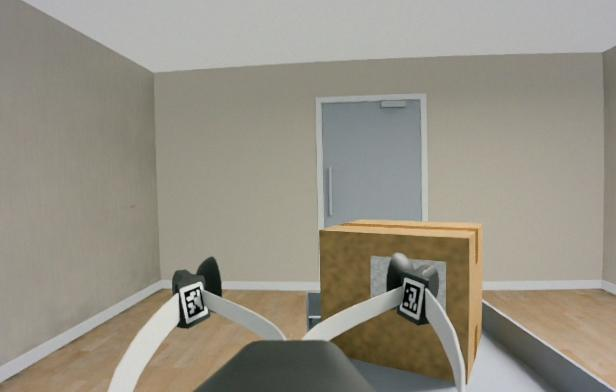

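>>> move --r1 '{"base": {"translate_m": 0.9}, "joints": {"lift_m": 0.75}}' --r2 '{"base": {"rotate_rad": -0.07}}' --blocking false

>>> wait --seconds 1

>>> move --r2 '{"base": {"strafe_m": 0.33}}' --blocking false

>>> wait --seconds 2

>>> wait --seconds 2

>>> move --r1 '{"base": {"rotate_rad": 1.57}, "joints": {"wrist_yaw_rad": 0}}' --r2 '{"base": {"translate_m": 2.0}}' --blocking false

>>> wait --seconds 4

>>> wait --seconds 5

>>> wait --seconds 1 --cameras '["r1_head_camera","r1_wrist_camera","r2_head_camera","r2_wrist_camera","r2_head_right_camera"]'

Scene clock: 334.80 s.
move: r1 moving; r2 moving
r1.base_odometry: x=+0.189 y=+0.496 heading=+1.320
r1.turned_by_wheels: +0.000
r1.turned_by_imu: +0.000
r1.base_tilt: forward=-1.6 right=+1.3
r1.lidar_m: 3.37 1.44 0.96 0.90 0.94 1.34 1.30 1.37 1.86 1.86 1.93 2.66
r1.base_status: translate_m moving
r1.joint_positions: lift_m=+0.164 arm_m=+0.000 wrist_yaw_rad=+3.089 wrist_pitch_rad=+0.002 wrist_roll_rad=+0.000 gripper_m=+0.056
r1.joint_status: lift_m moving
r1.measured_speeds: translate_m=+0.122 strafe_m=-0.001 rotate_rad=+0.005 lift_m=+0.146 arm_m=+0.000 wrist_yaw_rad=+0.000 wrist_pitch_rad=+0.000 wrist_roll_rad=+0.000
r1.motor_effort: lift_m=+26(29) arm_m=-4(4) wheel_0=+5(9) wheel_1=+4(7) wheel_2=-7(10)
r1.servo_current: wrist_yaw_rad=52(65) wrist_pitch_rad=39(46) wrist_roll_rad=59(72) gripper_m=39(46)
r1.hand_pose: x=-0.1125 y=+0.1024 z=+0.3421 quat_wxyz=(+0.026, -0.001, +0.000, +1.000) (m; r1's base frame)
r1.wrist_depth_mm: 136 138 - - - - - / 112 139 - - - - - / 116 140 220 - - - - / 136 159 - - - - - / - - - - - - - / 1182 1182 190 1205 187 1229 1078 / 904 820 820 878 866 831 878
r2.base_odometry: x=+0.312 y=-0.447 heading=-2.118
r2.turned_by_wheels: -0.069
r2.turned_by_imu: -0.067
r2.base_tilt: forward=-0.7 right=+0.1
r2.lidar_m: 0.61 2.95 2.08 2.00 2.12 1.72 1.62 1.70 2.33 2.69 2.85 0.65
r2.base_status: rotate_rad moving
r2.joint_positions: lift_m=+0.950 arm_m=+0.000 wrist_yaw_rad=+0.003 wrist_pitch_rad=+0.004 wrist_roll_rad=+0.002 gripper_m=+0.100
r2.joint_status: not commanded
r2.measured_speeds: all 0
r2.motor_effort: lift_m=+21(21) arm_m=-3(4) wheel_0=+4(7) wheel_1=+4(8) wheel_2=+5(6)
r2.servo_current: wrist_yaw_rad=46(59) wrist_pitch_rad=33(46) wrist_roll_rad=46(59) gripper_m=46(59)
r2.hand_pose: x=+0.4595 y=-0.0867 z=+1.1268 quat_wxyz=(+1.000, +0.001, +0.002, +0.001) (m; r2's base frame)
r2.wrist_depth_mm: - - - - - - - / - - - - - - - / - - - - - - - / - - - - - - - / - - - 820 741 - - / - - 195 788 195 - - / - - - - 715 - -
pictures: none

Scene clock: 335.00 s.
earlier move: r1 moving; r2 done
r1.base_odometry: x=+0.196 y=+0.526 heading=+1.320
r1.turned_by_wheels: +0.000
r1.turned_by_imu: +0.000
r1.base_tilt: forward=-1.6 right=+1.2
r1.lidar_m: 3.33 1.44 0.94 0.90 0.95 1.30 1.33 1.40 1.91 1.85 1.93 2.65
r1.base_status: translate_m moving
r1.joint_positions: lift_m=+0.201 arm_m=+0.000 wrist_yaw_rad=+3.089 wrist_pitch_rad=+0.002 wrist_roll_rad=+0.000 gripper_m=+0.056
r1.joint_status: lift_m moving
r1.measured_speeds: translate_m=+0.174 strafe_m=-0.001 rotate_rad=+0.005 lift_m=+0.206 arm_m=+0.000 wrist_yaw_rad=+0.000 wrist_pitch_rad=+0.000 wrist_roll_rad=+0.000
r1.motor_effort: lift_m=+27(29) arm_m=-4(4) wheel_0=+6(9) wheel_1=+4(9) wheel_2=-8(10)
r1.servo_current: wrist_yaw_rad=39(65) wrist_pitch_rad=46(46) wrist_roll_rad=46(72) gripper_m=39(46)
r1.hand_pose: x=-0.1125 y=+0.1024 z=+0.3783 quat_wxyz=(+0.026, -0.001, +0.000, +1.000) (m; r1's base frame)
r1.wrist_depth_mm: - 138 - - - - - / 112 139 - - - - - / 116 139 217 - - - - / 136 156 - - - - - / - - - - - - - / 1281 1308 190 1281 187 1255 - / 991 904 904 153 946 931 917
r2.base_odometry: x=+0.312 y=-0.447 heading=-2.118
r2.turned_by_wheels: +0.000
r2.turned_by_imu: +0.000
r2.base_tilt: forward=-0.7 right=+0.1
r2.lidar_m: 0.60 2.91 2.07 1.98 2.11 1.70 1.62 1.70 2.31 2.70 2.83 0.67
r2.base_status: done
r2.joint_positions: lift_m=+0.950 arm_m=+0.000 wrist_yaw_rad=+0.003 wrist_pitch_rad=+0.004 wrist_roll_rad=+0.002 gripper_m=+0.100
r2.joint_status: not commanded
r2.measured_speeds: all 0
r2.motor_effort: lift_m=+21(21) arm_m=-4(4) wheel_0=+2(7) wheel_1=+3(8) wheel_2=+6(6)
r2.servo_current: wrist_yaw_rad=39(59) wrist_pitch_rad=39(52) wrist_roll_rad=59(59) gripper_m=52(59)
r2.hand_pose: x=+0.4595 y=-0.0867 z=+1.1268 quat_wxyz=(+1.000, +0.001, +0.002, +0.001) (m; r2's base frame)
r2.wrist_depth_mm: - - - - - - - / - - - - - - - / - - - - - - - / - - - - - - - / - - - 809 732 - - / - - 195 788 196 - - / - - - - 715 - -
wait: 0.20 of 1 s (r2 has come to rest)
pictures: none

Scene clock: 335.50 s.
earlier move: r1 moving
move: r2 moving
r1.base_odometry: x=+0.226 y=+0.641 heading=+1.320
r1.turned_by_wheels: +0.000
r1.turned_by_imu: +0.000
r1.base_tilt: forward=-1.6 right=+1.3
r1.lidar_m: 3.25 1.44 0.93 0.90 0.94 1.34 1.44 1.51 1.93 1.85 1.94 2.64
r1.base_status: translate_m moving
r1.joint_positions: lift_m=+0.338 arm_m=+0.000 wrist_yaw_rad=+3.089 wrist_pitch_rad=+0.002 wrist_roll_rad=+0.000 gripper_m=+0.056
r1.joint_status: lift_m moving
r1.measured_speeds: translate_m=+0.298 strafe_m=+0.001 rotate_rad=-0.001 lift_m=+0.300 arm_m=+0.000 wrist_yaw_rad=+0.000 wrist_pitch_rad=+0.000 wrist_roll_rad=+0.000
r1.motor_effort: lift_m=+28(29) arm_m=-4(4) wheel_0=+8(8) wheel_1=+6(8) wheel_2=-10(11)
r1.servo_current: wrist_yaw_rad=39(65) wrist_pitch_rad=46(46) wrist_roll_rad=46(59) gripper_m=39(46)
r1.hand_pose: x=-0.1125 y=+0.1024 z=+0.5151 quat_wxyz=(+0.026, -0.001, +0.000, +1.000) (m; r1's base frame)
r1.wrist_depth_mm: 136 138 - - - - - / 111 139 - - - - - / 115 139 217 - - - - / 137 153 254 - - - - / - - - - - - - / - - 190 - 187 - - / 1336 1160 1182 153 1255 1138 -
r2.base_odometry: x=+0.343 y=-0.466 heading=-2.118
r2.turned_by_wheels: +0.000
r2.turned_by_imu: +0.000
r2.base_tilt: forward=-0.7 right=+0.1
r2.lidar_m: 0.61 2.89 2.03 1.94 2.08 1.71 1.64 1.71 2.32 2.76 2.85 0.65
r2.base_status: strafe_m moving
r2.joint_positions: lift_m=+0.950 arm_m=+0.000 wrist_yaw_rad=+0.003 wrist_pitch_rad=+0.004 wrist_roll_rad=+0.002 gripper_m=+0.100
r2.joint_status: not commanded
r2.measured_speeds: translate_m=+0.000 strafe_m=+0.141 rotate_rad=-0.002 lift_m=+0.000 arm_m=+0.000 wrist_yaw_rad=+0.000 wrist_pitch_rad=+0.000 wrist_roll_rad=+0.000
r2.motor_effort: lift_m=+21(21) arm_m=-3(4) wheel_0=-6(11) wheel_1=+10(11) wheel_2=+1(5)
r2.servo_current: wrist_yaw_rad=52(59) wrist_pitch_rad=46(46) wrist_roll_rad=52(52) gripper_m=52(52)
r2.hand_pose: x=+0.4595 y=-0.0867 z=+1.1268 quat_wxyz=(+1.000, +0.001, +0.002, +0.001) (m; r2's base frame)
r2.wrist_depth_mm: - - - - - - - / - - - - - - - / - - - - - - - / - - - - - - - / - - - 820 741 - - / - - 195 809 195 - - / - - - - 715 - -
pictures: none

Scene clock: 337.43 s.
earlier move: r1 moving; r2 done
r1.base_odometry: x=+0.369 y=+1.201 heading=+1.320
r1.turned_by_wheels: +0.000
r1.turned_by_imu: +0.000
r1.base_tilt: forward=-1.6 right=+1.3
r1.lidar_m: 2.66 1.29 1.05 0.93 0.95 1.29 2.02 2.12 1.94 1.85 1.93 2.62
r1.base_status: translate_m moving
r1.joint_positions: lift_m=+0.749 arm_m=+0.000 wrist_yaw_rad=+3.089 wrist_pitch_rad=+0.002 wrist_roll_rad=+0.000 gripper_m=+0.056
r1.joint_status: lift_m moving
r1.measured_speeds: translate_m=+0.270 strafe_m=+0.001 rotate_rad=-0.003 lift_m=+0.000 arm_m=+0.000 wrist_yaw_rad=+0.000 wrist_pitch_rad=+0.000 wrist_roll_rad=+0.000
r1.motor_effort: lift_m=+24(29) arm_m=-4(4) wheel_0=+2(8) wheel_1=+2(8) wheel_2=-2(11)
r1.servo_current: wrist_yaw_rad=59(65) wrist_pitch_rad=39(52) wrist_roll_rad=59(65) gripper_m=46(46)
r1.hand_pose: x=-0.1125 y=+0.1024 z=+0.9271 quat_wxyz=(+0.026, -0.001, +0.000, +1.000) (m; r1's base frame)
r1.wrist_depth_mm: 136 138 - - - - - / 111 138 - - - - - / 115 139 264 - - - - / 137 156 - - - - - / - - - - - - - / - - 193 - 187 - - / - - - 153 - - -
r2.base_odometry: x=+0.593 y=-0.619 heading=-2.118
r2.turned_by_wheels: +0.000
r2.turned_by_imu: +0.000
r2.base_tilt: forward=-0.7 right=+0.0
r2.lidar_m: 1.16 2.45 1.74 1.66 1.77 1.73 1.63 1.72 2.31 3.03 0.94 0.72
r2.base_status: done
r2.joint_positions: lift_m=+0.950 arm_m=+0.000 wrist_yaw_rad=+0.003 wrist_pitch_rad=+0.004 wrist_roll_rad=+0.002 gripper_m=+0.100
r2.joint_status: not commanded
r2.measured_speeds: all 0
r2.motor_effort: lift_m=+21(21) arm_m=-4(4) wheel_0=-2(12) wheel_1=+3(12) wheel_2=+0(5)
r2.servo_current: wrist_yaw_rad=46(65) wrist_pitch_rad=46(46) wrist_roll_rad=52(59) gripper_m=52(59)
r2.hand_pose: x=+0.4595 y=-0.0867 z=+1.1268 quat_wxyz=(+1.000, +0.001, +0.002, +0.001) (m; r2's base frame)
r2.wrist_depth_mm: - - - - - - - / - - - - - - - / - - - - - - - / - - - - - - - / - - - - - 768 715 / - - 195 - 195 750 691 / - - - - - 750 707
wait: 1.93 of 2 s (r2 has come to rest)
pictures: none

Scene clock: 338.80 s.
earlier move: r1 done
r1.base_odometry: x=+0.404 y=+1.338 heading=+1.320
r1.turned_by_wheels: +0.000
r1.turned_by_imu: +0.000
r1.base_tilt: forward=-1.6 right=+1.3
r1.lidar_m: 2.53 1.34 1.04 0.99 0.96 1.33 2.15 2.25 1.96 1.83 1.94 2.63
r1.base_status: done
r1.joint_positions: lift_m=+0.749 arm_m=+0.000 wrist_yaw_rad=+3.089 wrist_pitch_rad=+0.002 wrist_roll_rad=+0.000 gripper_m=+0.056
r1.joint_status: all done
r1.measured_speeds: all 0
r1.motor_effort: lift_m=+25(29) arm_m=-4(4) wheel_0=+3(8) wheel_1=+2(8) wheel_2=+0(11)
r1.servo_current: wrist_yaw_rad=39(65) wrist_pitch_rad=46(52) wrist_roll_rad=52(65) gripper_m=33(46)
r1.hand_pose: x=-0.1125 y=+0.1024 z=+0.9271 quat_wxyz=(+0.026, -0.001, +0.000, +1.000) (m; r1's base frame)
r1.wrist_depth_mm: 136 139 - - - - - / 113 139 - - - - - / 118 139 273 - - - - / 137 162 - - - - - / - - - - - - - / - - 193 - 187 - - / - - - 153 - - -
r2.base_odometry: x=+0.593 y=-0.619 heading=-2.118
r2.turned_by_wheels: +0.000
r2.turned_by_imu: +0.000
r2.base_tilt: forward=-0.7 right=+0.1
r2.lidar_m: 1.17 2.46 1.74 1.66 1.76 1.72 1.63 1.68 2.32 3.04 0.92 0.69
r2.base_status: done
r2.joint_positions: lift_m=+0.950 arm_m=+0.000 wrist_yaw_rad=+0.003 wrist_pitch_rad=+0.004 wrist_roll_rad=+0.002 gripper_m=+0.100
r2.joint_status: not commanded
r2.measured_speeds: all 0
r2.motor_effort: lift_m=+21(21) arm_m=-4(4) wheel_0=-2(12) wheel_1=+3(12) wheel_2=+0(5)
r2.servo_current: wrist_yaw_rad=46(65) wrist_pitch_rad=39(52) wrist_roll_rad=52(65) gripper_m=52(59)
r2.hand_pose: x=+0.4595 y=-0.0867 z=+1.1268 quat_wxyz=(+1.000, +0.001, +0.002, +0.001) (m; r2's base frame)
r2.wrist_depth_mm: - - - - - - - / - - - - - - - / - - - - - - - / - - - - - - - / - - - - - 768 715 / - - 195 - 195 759 707 / - - - - - 750 715
wait: 1.37 of 2 s (r1 has come to rest)
pictures: none

Scene clock: 339.30 s.
move: r1 moving; r2 moving
r1.base_odometry: x=+0.404 y=+1.338 heading=+1.572
r1.turned_by_wheels: +0.252
r1.turned_by_imu: +0.253
r1.base_tilt: forward=-1.6 right=+1.3
r1.lidar_m: 1.94 1.15 1.00 0.96 1.07 1.81 2.16 2.22 1.87 1.87 2.15 2.54
r1.base_status: rotate_rad moving
r1.joint_positions: lift_m=+0.749 arm_m=+0.000 wrist_yaw_rad=+2.503 wrist_pitch_rad=+0.002 wrist_roll_rad=+0.000 gripper_m=+0.056
r1.joint_status: wrist_yaw_rad moving
r1.measured_speeds: translate_m=-0.001 strafe_m=-0.001 rotate_rad=+0.975 lift_m=+0.000 arm_m=+0.000 wrist_yaw_rad=-1.820 wrist_pitch_rad=+0.000 wrist_roll_rad=+0.000
r1.motor_effort: lift_m=+25(25) arm_m=-4(4) wheel_0=-7(8) wheel_1=-7(8) wheel_2=-7(7)
r1.servo_current: wrist_yaw_rad=98(124) wrist_pitch_rad=46(46) wrist_roll_rad=46(65) gripper_m=46(46)
r1.hand_pose: x=-0.0084 y=+0.2422 z=+0.9271 quat_wxyz=(+0.314, -0.001, +0.000, +0.949) (m; r1's base frame)
r1.wrist_depth_mm: - - - - - - - / - - - - - - 778 / - - - - - - 788 / - - - - - - 798 / - - - - - - 798 / - - 193 - 187 - 798 / - - - 143 - - -
r2.base_odometry: x=+0.577 y=-0.645 heading=-2.118
r2.turned_by_wheels: +0.000
r2.turned_by_imu: +0.000
r2.base_tilt: forward=-0.7 right=+0.0
r2.lidar_m: 1.22 2.43 1.75 1.65 1.78 1.73 1.65 1.73 2.36 3.04 0.86 0.69
r2.base_status: translate_m moving
r2.joint_positions: lift_m=+0.950 arm_m=+0.000 wrist_yaw_rad=+0.003 wrist_pitch_rad=+0.004 wrist_roll_rad=+0.002 gripper_m=+0.100
r2.joint_status: not commanded
r2.measured_speeds: translate_m=+0.121 strafe_m=+0.000 rotate_rad=+0.005 lift_m=+0.000 arm_m=+0.000 wrist_yaw_rad=+0.000 wrist_pitch_rad=+0.000 wrist_roll_rad=+0.000
r2.motor_effort: lift_m=+21(21) arm_m=-4(4) wheel_0=+7(10) wheel_1=+7(8) wheel_2=-12(12)
r2.servo_current: wrist_yaw_rad=52(59) wrist_pitch_rad=46(46) wrist_roll_rad=46(59) gripper_m=52(59)
r2.hand_pose: x=+0.4595 y=-0.0867 z=+1.1268 quat_wxyz=(+1.000, +0.001, +0.002, +0.001) (m; r2's base frame)
r2.wrist_depth_mm: - - - - - - - / - - - - - - - / - - - - - - - / - - - - - - - / - - - - - 750 699 / - - 195 - 195 732 691 / - - - - - 741 683
pictures: none

Scene clock: 341.13 s.
earlier move: r1 done; r2 moving
r1.base_odometry: x=+0.404 y=+1.338 heading=+2.890
r1.turned_by_wheels: +1.318
r1.turned_by_imu: +1.325
r1.base_tilt: forward=-1.6 right=+1.2
r1.lidar_m: 1.00 0.96 1.33 2.17 2.24 1.96 1.84 1.96 2.63 2.56 1.35 1.02
r1.base_status: done
r1.joint_positions: lift_m=+0.750 arm_m=+0.000 wrist_yaw_rad=+0.003 wrist_pitch_rad=+0.002 wrist_roll_rad=+0.000 gripper_m=+0.056
r1.joint_status: all done
r1.measured_speeds: all 0
r1.motor_effort: lift_m=+25(25) arm_m=-4(4) wheel_0=-1(9) wheel_1=-1(9) wheel_2=+0(8)
r1.servo_current: wrist_yaw_rad=52(130) wrist_pitch_rad=39(46) wrist_roll_rad=33(65) gripper_m=33(52)
r1.hand_pose: x=+0.4596 y=-0.0866 z=+0.9271 quat_wxyz=(+1.000, +0.000, +0.001, +0.001) (m; r1's base frame)
r1.wrist_depth_mm: 715 - - - - - 788 / 715 - - - - 798 798 / 715 - - - - 820 820 / 707 - - - - - 831 / 715 - - - - - 798 / 699 - 190 - 187 - 798 / 699 163 - 137 - - 788
r2.base_odometry: x=+0.322 y=-1.063 heading=-2.118
r2.turned_by_wheels: +0.000
r2.turned_by_imu: +0.000
r2.base_tilt: forward=-0.7 right=+0.0
r2.lidar_m: 3.60 2.47 1.78 1.67 1.77 2.27 2.14 2.23 3.06 0.42 0.36 0.46
r2.base_status: translate_m moving
r2.joint_positions: lift_m=+0.950 arm_m=+0.000 wrist_yaw_rad=+0.003 wrist_pitch_rad=+0.004 wrist_roll_rad=+0.002 gripper_m=+0.100
r2.joint_status: not commanded
r2.measured_speeds: translate_m=+0.302 strafe_m=+0.001 rotate_rad=-0.002 lift_m=+0.000 arm_m=+0.000 wrist_yaw_rad=+0.000 wrist_pitch_rad=+0.000 wrist_roll_rad=+0.000
r2.motor_effort: lift_m=+20(21) arm_m=-4(4) wheel_0=+5(10) wheel_1=+4(9) wheel_2=-9(14)
r2.servo_current: wrist_yaw_rad=46(59) wrist_pitch_rad=46(52) wrist_roll_rad=39(65) gripper_m=46(59)
r2.hand_pose: x=+0.4595 y=-0.0867 z=+1.1269 quat_wxyz=(+1.000, +0.001, +0.002, +0.001) (m; r2's base frame)
r2.wrist_depth_mm: - - - - - - - / - - - - - - - / - - - - - - - / - - - - - - - / - - - - - - - / - - 195 - 195 - - / - - - - - - 484
wait: 1.83 of 4 s (r1 has come to rest)
pictures: none

Scene clock: 346.13 s.
earlier move: r2 moving
r1.base_odometry: x=+0.404 y=+1.338 heading=+2.890
r1.turned_by_wheels: +0.000
r1.turned_by_imu: +0.000
r1.base_tilt: forward=-1.6 right=+1.3
r1.lidar_m: 1.00 0.97 1.31 2.14 2.24 1.96 1.85 1.94 2.64 2.55 1.35 1.05
r1.base_status: done
r1.joint_positions: lift_m=+0.750 arm_m=+0.000 wrist_yaw_rad=+0.003 wrist_pitch_rad=+0.002 wrist_roll_rad=+0.000 gripper_m=+0.056
r1.joint_status: all done
r1.measured_speeds: all 0
r1.motor_effort: lift_m=+25(25) arm_m=-4(4) wheel_0=-2(9) wheel_1=-2(9) wheel_2=+0(8)
r1.servo_current: wrist_yaw_rad=39(130) wrist_pitch_rad=46(52) wrist_roll_rad=52(72) gripper_m=46(52)
r1.hand_pose: x=+0.4596 y=-0.0866 z=+0.9271 quat_wxyz=(+1.000, +0.000, +0.001, +0.001) (m; r1's base frame)
r1.wrist_depth_mm: 715 - - - - - 809 / 715 - - - - 809 809 / 715 - - - - 798 798 / 715 - - - - - 809 / 715 - - - - - 788 / 676 - 190 - 187 - 798 / 699 163 - 137 - - 788
r2.base_odometry: x=-0.429 y=-2.296 heading=-2.118
r2.turned_by_wheels: +0.000
r2.turned_by_imu: +0.002
r2.base_tilt: forward=-0.7 right=+0.1
r2.lidar_m: 2.15 2.30 1.79 1.70 1.79 2.40 3.67 0.73 0.87 3.03 3.14 2.32
r2.base_status: translate_m moving
r2.joint_positions: lift_m=+0.950 arm_m=+0.000 wrist_yaw_rad=+0.003 wrist_pitch_rad=+0.004 wrist_roll_rad=+0.002 gripper_m=+0.100
r2.joint_status: not commanded
r2.measured_speeds: translate_m=+0.136 strafe_m=+0.000 rotate_rad=+0.000 lift_m=+0.000 arm_m=+0.000 wrist_yaw_rad=+0.000 wrist_pitch_rad=+0.000 wrist_roll_rad=+0.000
r2.motor_effort: lift_m=+20(21) arm_m=-3(4) wheel_0=+4(10) wheel_1=+3(9) wheel_2=-4(14)
r2.servo_current: wrist_yaw_rad=46(65) wrist_pitch_rad=46(52) wrist_roll_rad=52(65) gripper_m=46(59)
r2.hand_pose: x=+0.4595 y=-0.0867 z=+1.1269 quat_wxyz=(+1.000, +0.001, +0.002, +0.001) (m; r2's base frame)
r2.wrist_depth_mm: - - - - - - - / - - - - - - - / - - - - - - - / - - - - - - - / - - - - - - - / - - 195 - 195 - - / - - - - - - -
wait: 5.00 s; no rest
pictures: none

Scene clock: 346.97 s.
earlier move: r2 done
r1.base_odometry: x=+0.404 y=+1.338 heading=+2.890
r1.turned_by_wheels: +0.000
r1.turned_by_imu: +0.000
r1.base_tilt: forward=-1.7 right=+1.3
r1.lidar_m: 0.98 0.96 1.32 2.17 2.25 1.94 1.85 1.92 2.64 2.55 1.35 1.06
r1.base_status: done
r1.joint_positions: lift_m=+0.750 arm_m=+0.000 wrist_yaw_rad=+0.003 wrist_pitch_rad=+0.002 wrist_roll_rad=+0.000 gripper_m=+0.056
r1.joint_status: all done
r1.measured_speeds: all 0
r1.motor_effort: lift_m=+25(25) arm_m=-4(4) wheel_0=-1(9) wheel_1=-2(9) wheel_2=+0(8)
r1.servo_current: wrist_yaw_rad=39(130) wrist_pitch_rad=39(52) wrist_roll_rad=52(72) gripper_m=39(52)
r1.hand_pose: x=+0.4596 y=-0.0866 z=+0.9271 quat_wxyz=(+1.000, +0.000, +0.001, +0.001) (m; r1's base frame)
r1.wrist_depth_mm: 699 - - - - - 809 / 715 - - - - 809 820 / 715 - - - - 809 798 / 715 - - - - - 798 / 715 - - - - - 788 / 691 - 190 - 187 - 798 / 707 163 - 137 - - 809
r2.base_odometry: x=-0.447 y=-2.326 heading=-2.118
r2.turned_by_wheels: +0.000
r2.turned_by_imu: +0.000
r2.base_tilt: forward=-0.7 right=+0.1
r2.lidar_m: 2.11 2.27 1.77 1.72 1.79 2.36 1.41 0.74 0.94 3.03 3.11 2.28
r2.base_status: done
r2.joint_positions: lift_m=+0.950 arm_m=+0.000 wrist_yaw_rad=+0.003 wrist_pitch_rad=+0.004 wrist_roll_rad=+0.002 gripper_m=+0.100
r2.joint_status: not commanded
r2.measured_speeds: all 0
r2.motor_effort: lift_m=+20(21) arm_m=-3(4) wheel_0=+4(10) wheel_1=+4(9) wheel_2=-3(14)
r2.servo_current: wrist_yaw_rad=46(65) wrist_pitch_rad=39(52) wrist_roll_rad=46(65) gripper_m=46(59)
r2.hand_pose: x=+0.4595 y=-0.0867 z=+1.1269 quat_wxyz=(+1.000, +0.001, +0.002, +0.001) (m; r2's base frame)
r2.wrist_depth_mm: - - - - - - - / - - - - - - - / - - - - - - - / - - - - - - - / - - - 1921 - - - / - - 193 1863 185 - - / - - - - - - -
wait: 0.83 of 1 s (r2 has come to rest)
pictures: r1_head_camera, r1_wrist_camera, r2_head_camera, r2_head_right_camera, r2_wrist_camera
Images, in order (width x height): r1_head_camera 420x560, r1_wrist_camera 616x392, r2_head_camera 420x560, r2_head_right_camera 420x672, r2_wrist_camera 616x392.

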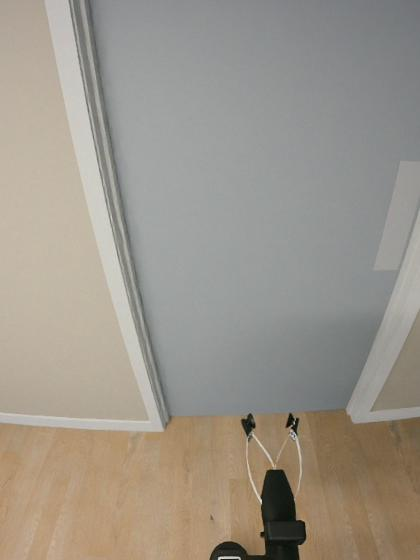

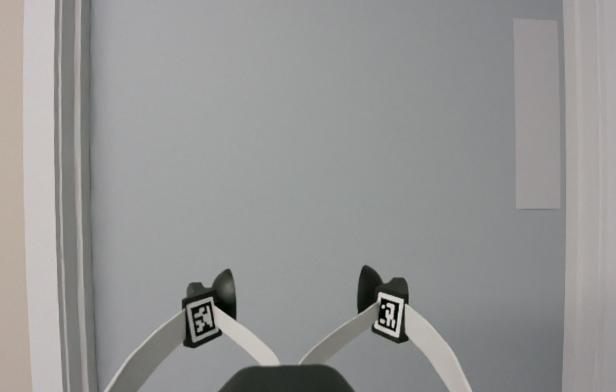

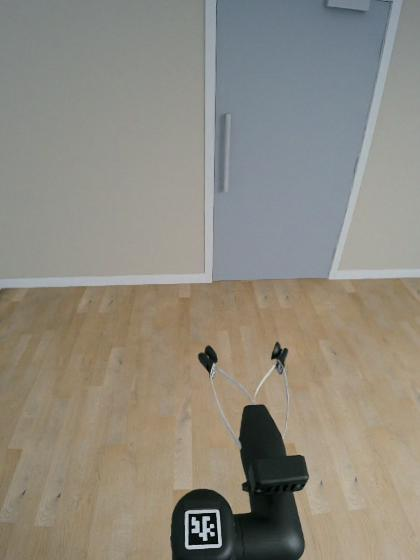

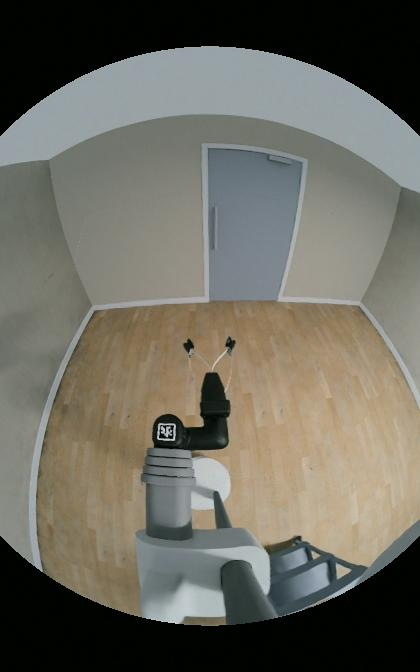

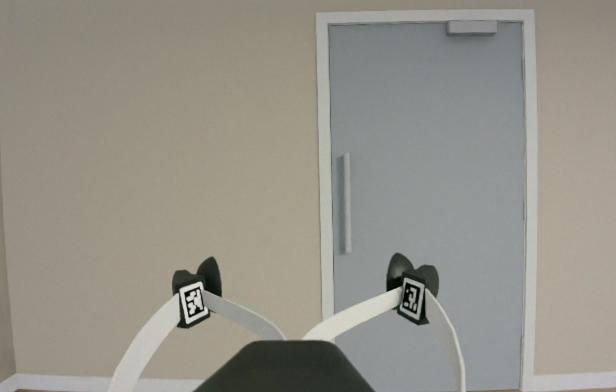

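>>> move --r2 '{"base": {"translate_m": 1.28, "strafe_m": -0.04}, "joints": {"lift_m": 0.87}}' --blocking false

>>> wait --seconds 7

>>> wait --seconds 0.5 --cameras '["r2_head_camera","r2_wrist_camera"]'

Scene clock: 356.67 s.
move: r2 moving
r1: as last shown
r1.base_tilt: forward=-1.6 right=+1.3
r1.lidar_m: 0.99 0.96 1.31 2.14 2.25 1.94 1.84 1.95 2.63 2.54 1.35 1.05
r1.motor_effort: lift_m=+25(25) arm_m=-4(4) wheel_0=-2(2) wheel_1=-2(2) wheel_2=-1(1)
r1.servo_current: wrist_yaw_rad=33(52) wrist_pitch_rad=39(52) wrist_roll_rad=52(59) gripper_m=39(46)
r1.wrist_depth_mm: 715 - - - - - 809 / 715 - - - - 798 809 / 715 - - - - 798 798 / 707 - - - - - 809 / 699 - - - - - 798 / 699 - 190 - 187 - 798 / 699 163 - 137 - - 788
r2.base_odometry: x=-0.464 y=-2.352 heading=-2.118
r2.turned_by_wheels: +0.000
r2.turned_by_imu: +0.001
r2.base_tilt: forward=-0.7 right=+0.1
r2.lidar_m: 2.09 2.25 1.81 1.69 1.80 2.42 3.78 0.79 0.99 3.04 3.09 2.25
r2.base_status: translate_m moving; strafe_m moving
r2.joint_positions: lift_m=+0.912 arm_m=+0.000 wrist_yaw_rad=+0.003 wrist_pitch_rad=+0.004 wrist_roll_rad=+0.002 gripper_m=+0.100
r2.joint_status: lift_m moving
r2.measured_speeds: translate_m=+0.121 strafe_m=-0.004 rotate_rad=+0.000 lift_m=-0.146 arm_m=+0.000 wrist_yaw_rad=+0.000 wrist_pitch_rad=+0.000 wrist_roll_rad=+0.000
r2.motor_effort: lift_m=+14(20) arm_m=-3(4) wheel_0=+8(11) wheel_1=+7(8) wheel_2=-12(12)
r2.servo_current: wrist_yaw_rad=39(52) wrist_pitch_rad=39(52) wrist_roll_rad=52(59) gripper_m=52(52)
r2.hand_pose: x=+0.4595 y=-0.0867 z=+1.0894 quat_wxyz=(+1.000, +0.001, +0.002, +0.001) (m; r2's base frame)
r2.wrist_depth_mm: - - - - - - - / - - - - - - - / - - - - - - - / - - - - - - - / - - - - - - - / - - 189 - 185 - - / - - - - - - -
pictures: none

Scene clock: 361.93 s.
earlier move: r2 done
r1.base_odometry: x=+0.404 y=+1.338 heading=+2.890
r1.turned_by_wheels: +0.000
r1.turned_by_imu: +0.000
r1.base_tilt: forward=-1.6 right=+1.3
r1.lidar_m: 0.96 0.96 1.28 2.15 2.23 1.96 1.85 1.94 2.63 2.55 1.36 1.04
r1.base_status: not commanded
r1.joint_positions: lift_m=+0.750 arm_m=+0.000 wrist_yaw_rad=+0.003 wrist_pitch_rad=+0.002 wrist_roll_rad=+0.000 gripper_m=+0.056
r1.joint_status: not commanded
r1.measured_speeds: all 0
r1.motor_effort: lift_m=+25(25) arm_m=-4(4) wheel_0=-1(2) wheel_1=-1(2) wheel_2=+0(1)
r1.servo_current: wrist_yaw_rad=39(72) wrist_pitch_rad=39(52) wrist_roll_rad=46(72) gripper_m=33(52)
r1.hand_pose: x=+0.4596 y=-0.0866 z=+0.9271 quat_wxyz=(+1.000, +0.000, +0.001, +0.001) (m; r1's base frame)
r1.wrist_depth_mm: 707 - - - - - 820 / 707 - - - - 820 809 / 723 - - - - 798 809 / 707 - - - - - 820 / 715 - - - - - 788 / 691 - 190 - 187 - 798 / 699 163 - 137 - - 788
r2.base_odometry: x=-1.147 y=-3.398 heading=-2.118
r2.turned_by_wheels: +0.000
r2.turned_by_imu: +0.002
r2.base_tilt: forward=-0.7 right=+0.1
r2.lidar_m: 0.87 0.94 1.29 1.75 1.83 2.49 1.98 2.02 3.12 3.00 1.33 0.95
r2.base_status: done
r2.joint_positions: lift_m=+0.870 arm_m=+0.000 wrist_yaw_rad=+0.003 wrist_pitch_rad=+0.004 wrist_roll_rad=+0.002 gripper_m=+0.100
r2.joint_status: all done
r2.measured_speeds: all 0
r2.motor_effort: lift_m=+14(20) arm_m=-3(4) wheel_0=+2(11) wheel_1=+3(8) wheel_2=-4(14)
r2.servo_current: wrist_yaw_rad=39(65) wrist_pitch_rad=46(52) wrist_roll_rad=52(65) gripper_m=46(59)
r2.hand_pose: x=+0.4595 y=-0.0867 z=+1.0473 quat_wxyz=(+1.000, +0.001, +0.002, +0.001) (m; r2's base frame)
r2.wrist_depth_mm: - - - 668 - - - / - - - 676 - - - / - - - - - - - / - - - - - - - / - - - - 603 - - / - - 188 - 187 - - / - - - - - - -
wait: 5.27 of 7 s (r2 has come to rest)
pictures: none

Scene clock: 362.43 s.
r1.base_odometry: x=+0.404 y=+1.338 heading=+2.890
r1.turned_by_wheels: +0.000
r1.turned_by_imu: +0.000
r1.base_tilt: forward=-1.6 right=+1.2
r1.lidar_m: 1.00 0.97 1.30 2.15 2.25 1.96 1.85 1.94 2.62 2.54 1.35 1.05
r1.base_status: not commanded
r1.joint_positions: lift_m=+0.750 arm_m=+0.000 wrist_yaw_rad=+0.003 wrist_pitch_rad=+0.002 wrist_roll_rad=+0.000 gripper_m=+0.056
r1.joint_status: not commanded
r1.measured_speeds: all 0
r1.motor_effort: lift_m=+25(25) arm_m=-4(4) wheel_0=-2(2) wheel_1=-2(2) wheel_2=-1(1)
r1.servo_current: wrist_yaw_rad=65(72) wrist_pitch_rad=46(52) wrist_roll_rad=39(72) gripper_m=46(52)
r1.hand_pose: x=+0.4596 y=-0.0866 z=+0.9271 quat_wxyz=(+1.000, +0.000, +0.001, +0.001) (m; r1's base frame)
r1.wrist_depth_mm: 707 - - - - - 809 / 715 - - - - 809 809 / 715 - - - - 820 809 / 715 - - - - - 809 / 715 - - - - - 798 / 683 - 190 - 187 - 798 / 699 163 - 136 - - 798
r2.base_odometry: x=-1.147 y=-3.398 heading=-2.118
r2.turned_by_wheels: +0.000
r2.turned_by_imu: +0.000
r2.base_tilt: forward=-0.7 right=+0.1
r2.lidar_m: 0.84 0.93 1.30 1.76 1.83 2.54 1.99 2.01 3.13 2.98 1.31 0.95
r2.base_status: done
r2.joint_positions: lift_m=+0.870 arm_m=+0.000 wrist_yaw_rad=+0.003 wrist_pitch_rad=+0.004 wrist_roll_rad=+0.002 gripper_m=+0.100
r2.joint_status: all done
r2.measured_speeds: all 0
r2.motor_effort: lift_m=+14(20) arm_m=-3(4) wheel_0=+2(11) wheel_1=+3(8) wheel_2=-4(14)
r2.servo_current: wrist_yaw_rad=52(65) wrist_pitch_rad=46(52) wrist_roll_rad=46(65) gripper_m=46(59)
r2.hand_pose: x=+0.4595 y=-0.0867 z=+1.0473 quat_wxyz=(+1.000, +0.001, +0.002, +0.001) (m; r2's base frame)
r2.wrist_depth_mm: - - - 676 - - - / - - - 668 - - - / - - - - - - - / - - - - - - - / - - - - 603 - - / - - 187 - 187 - - / - - - - - - -
wait: 0.50 s; at rest by 0.27 s
pictures: r2_head_camera, r2_wrist_camera
Images, in order (width x height): r2_head_camera 420x560, r2_wrist_camera 616x392.

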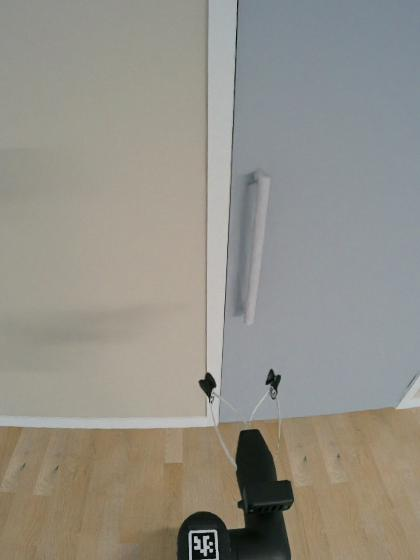

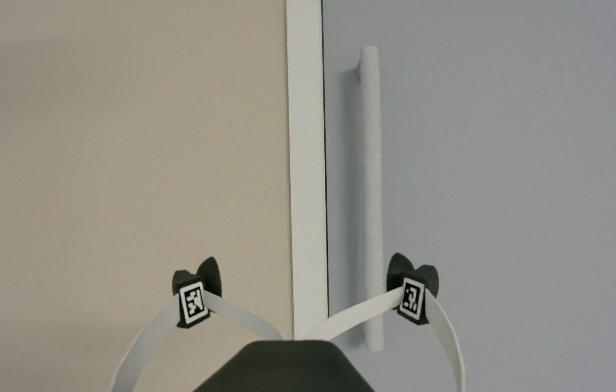

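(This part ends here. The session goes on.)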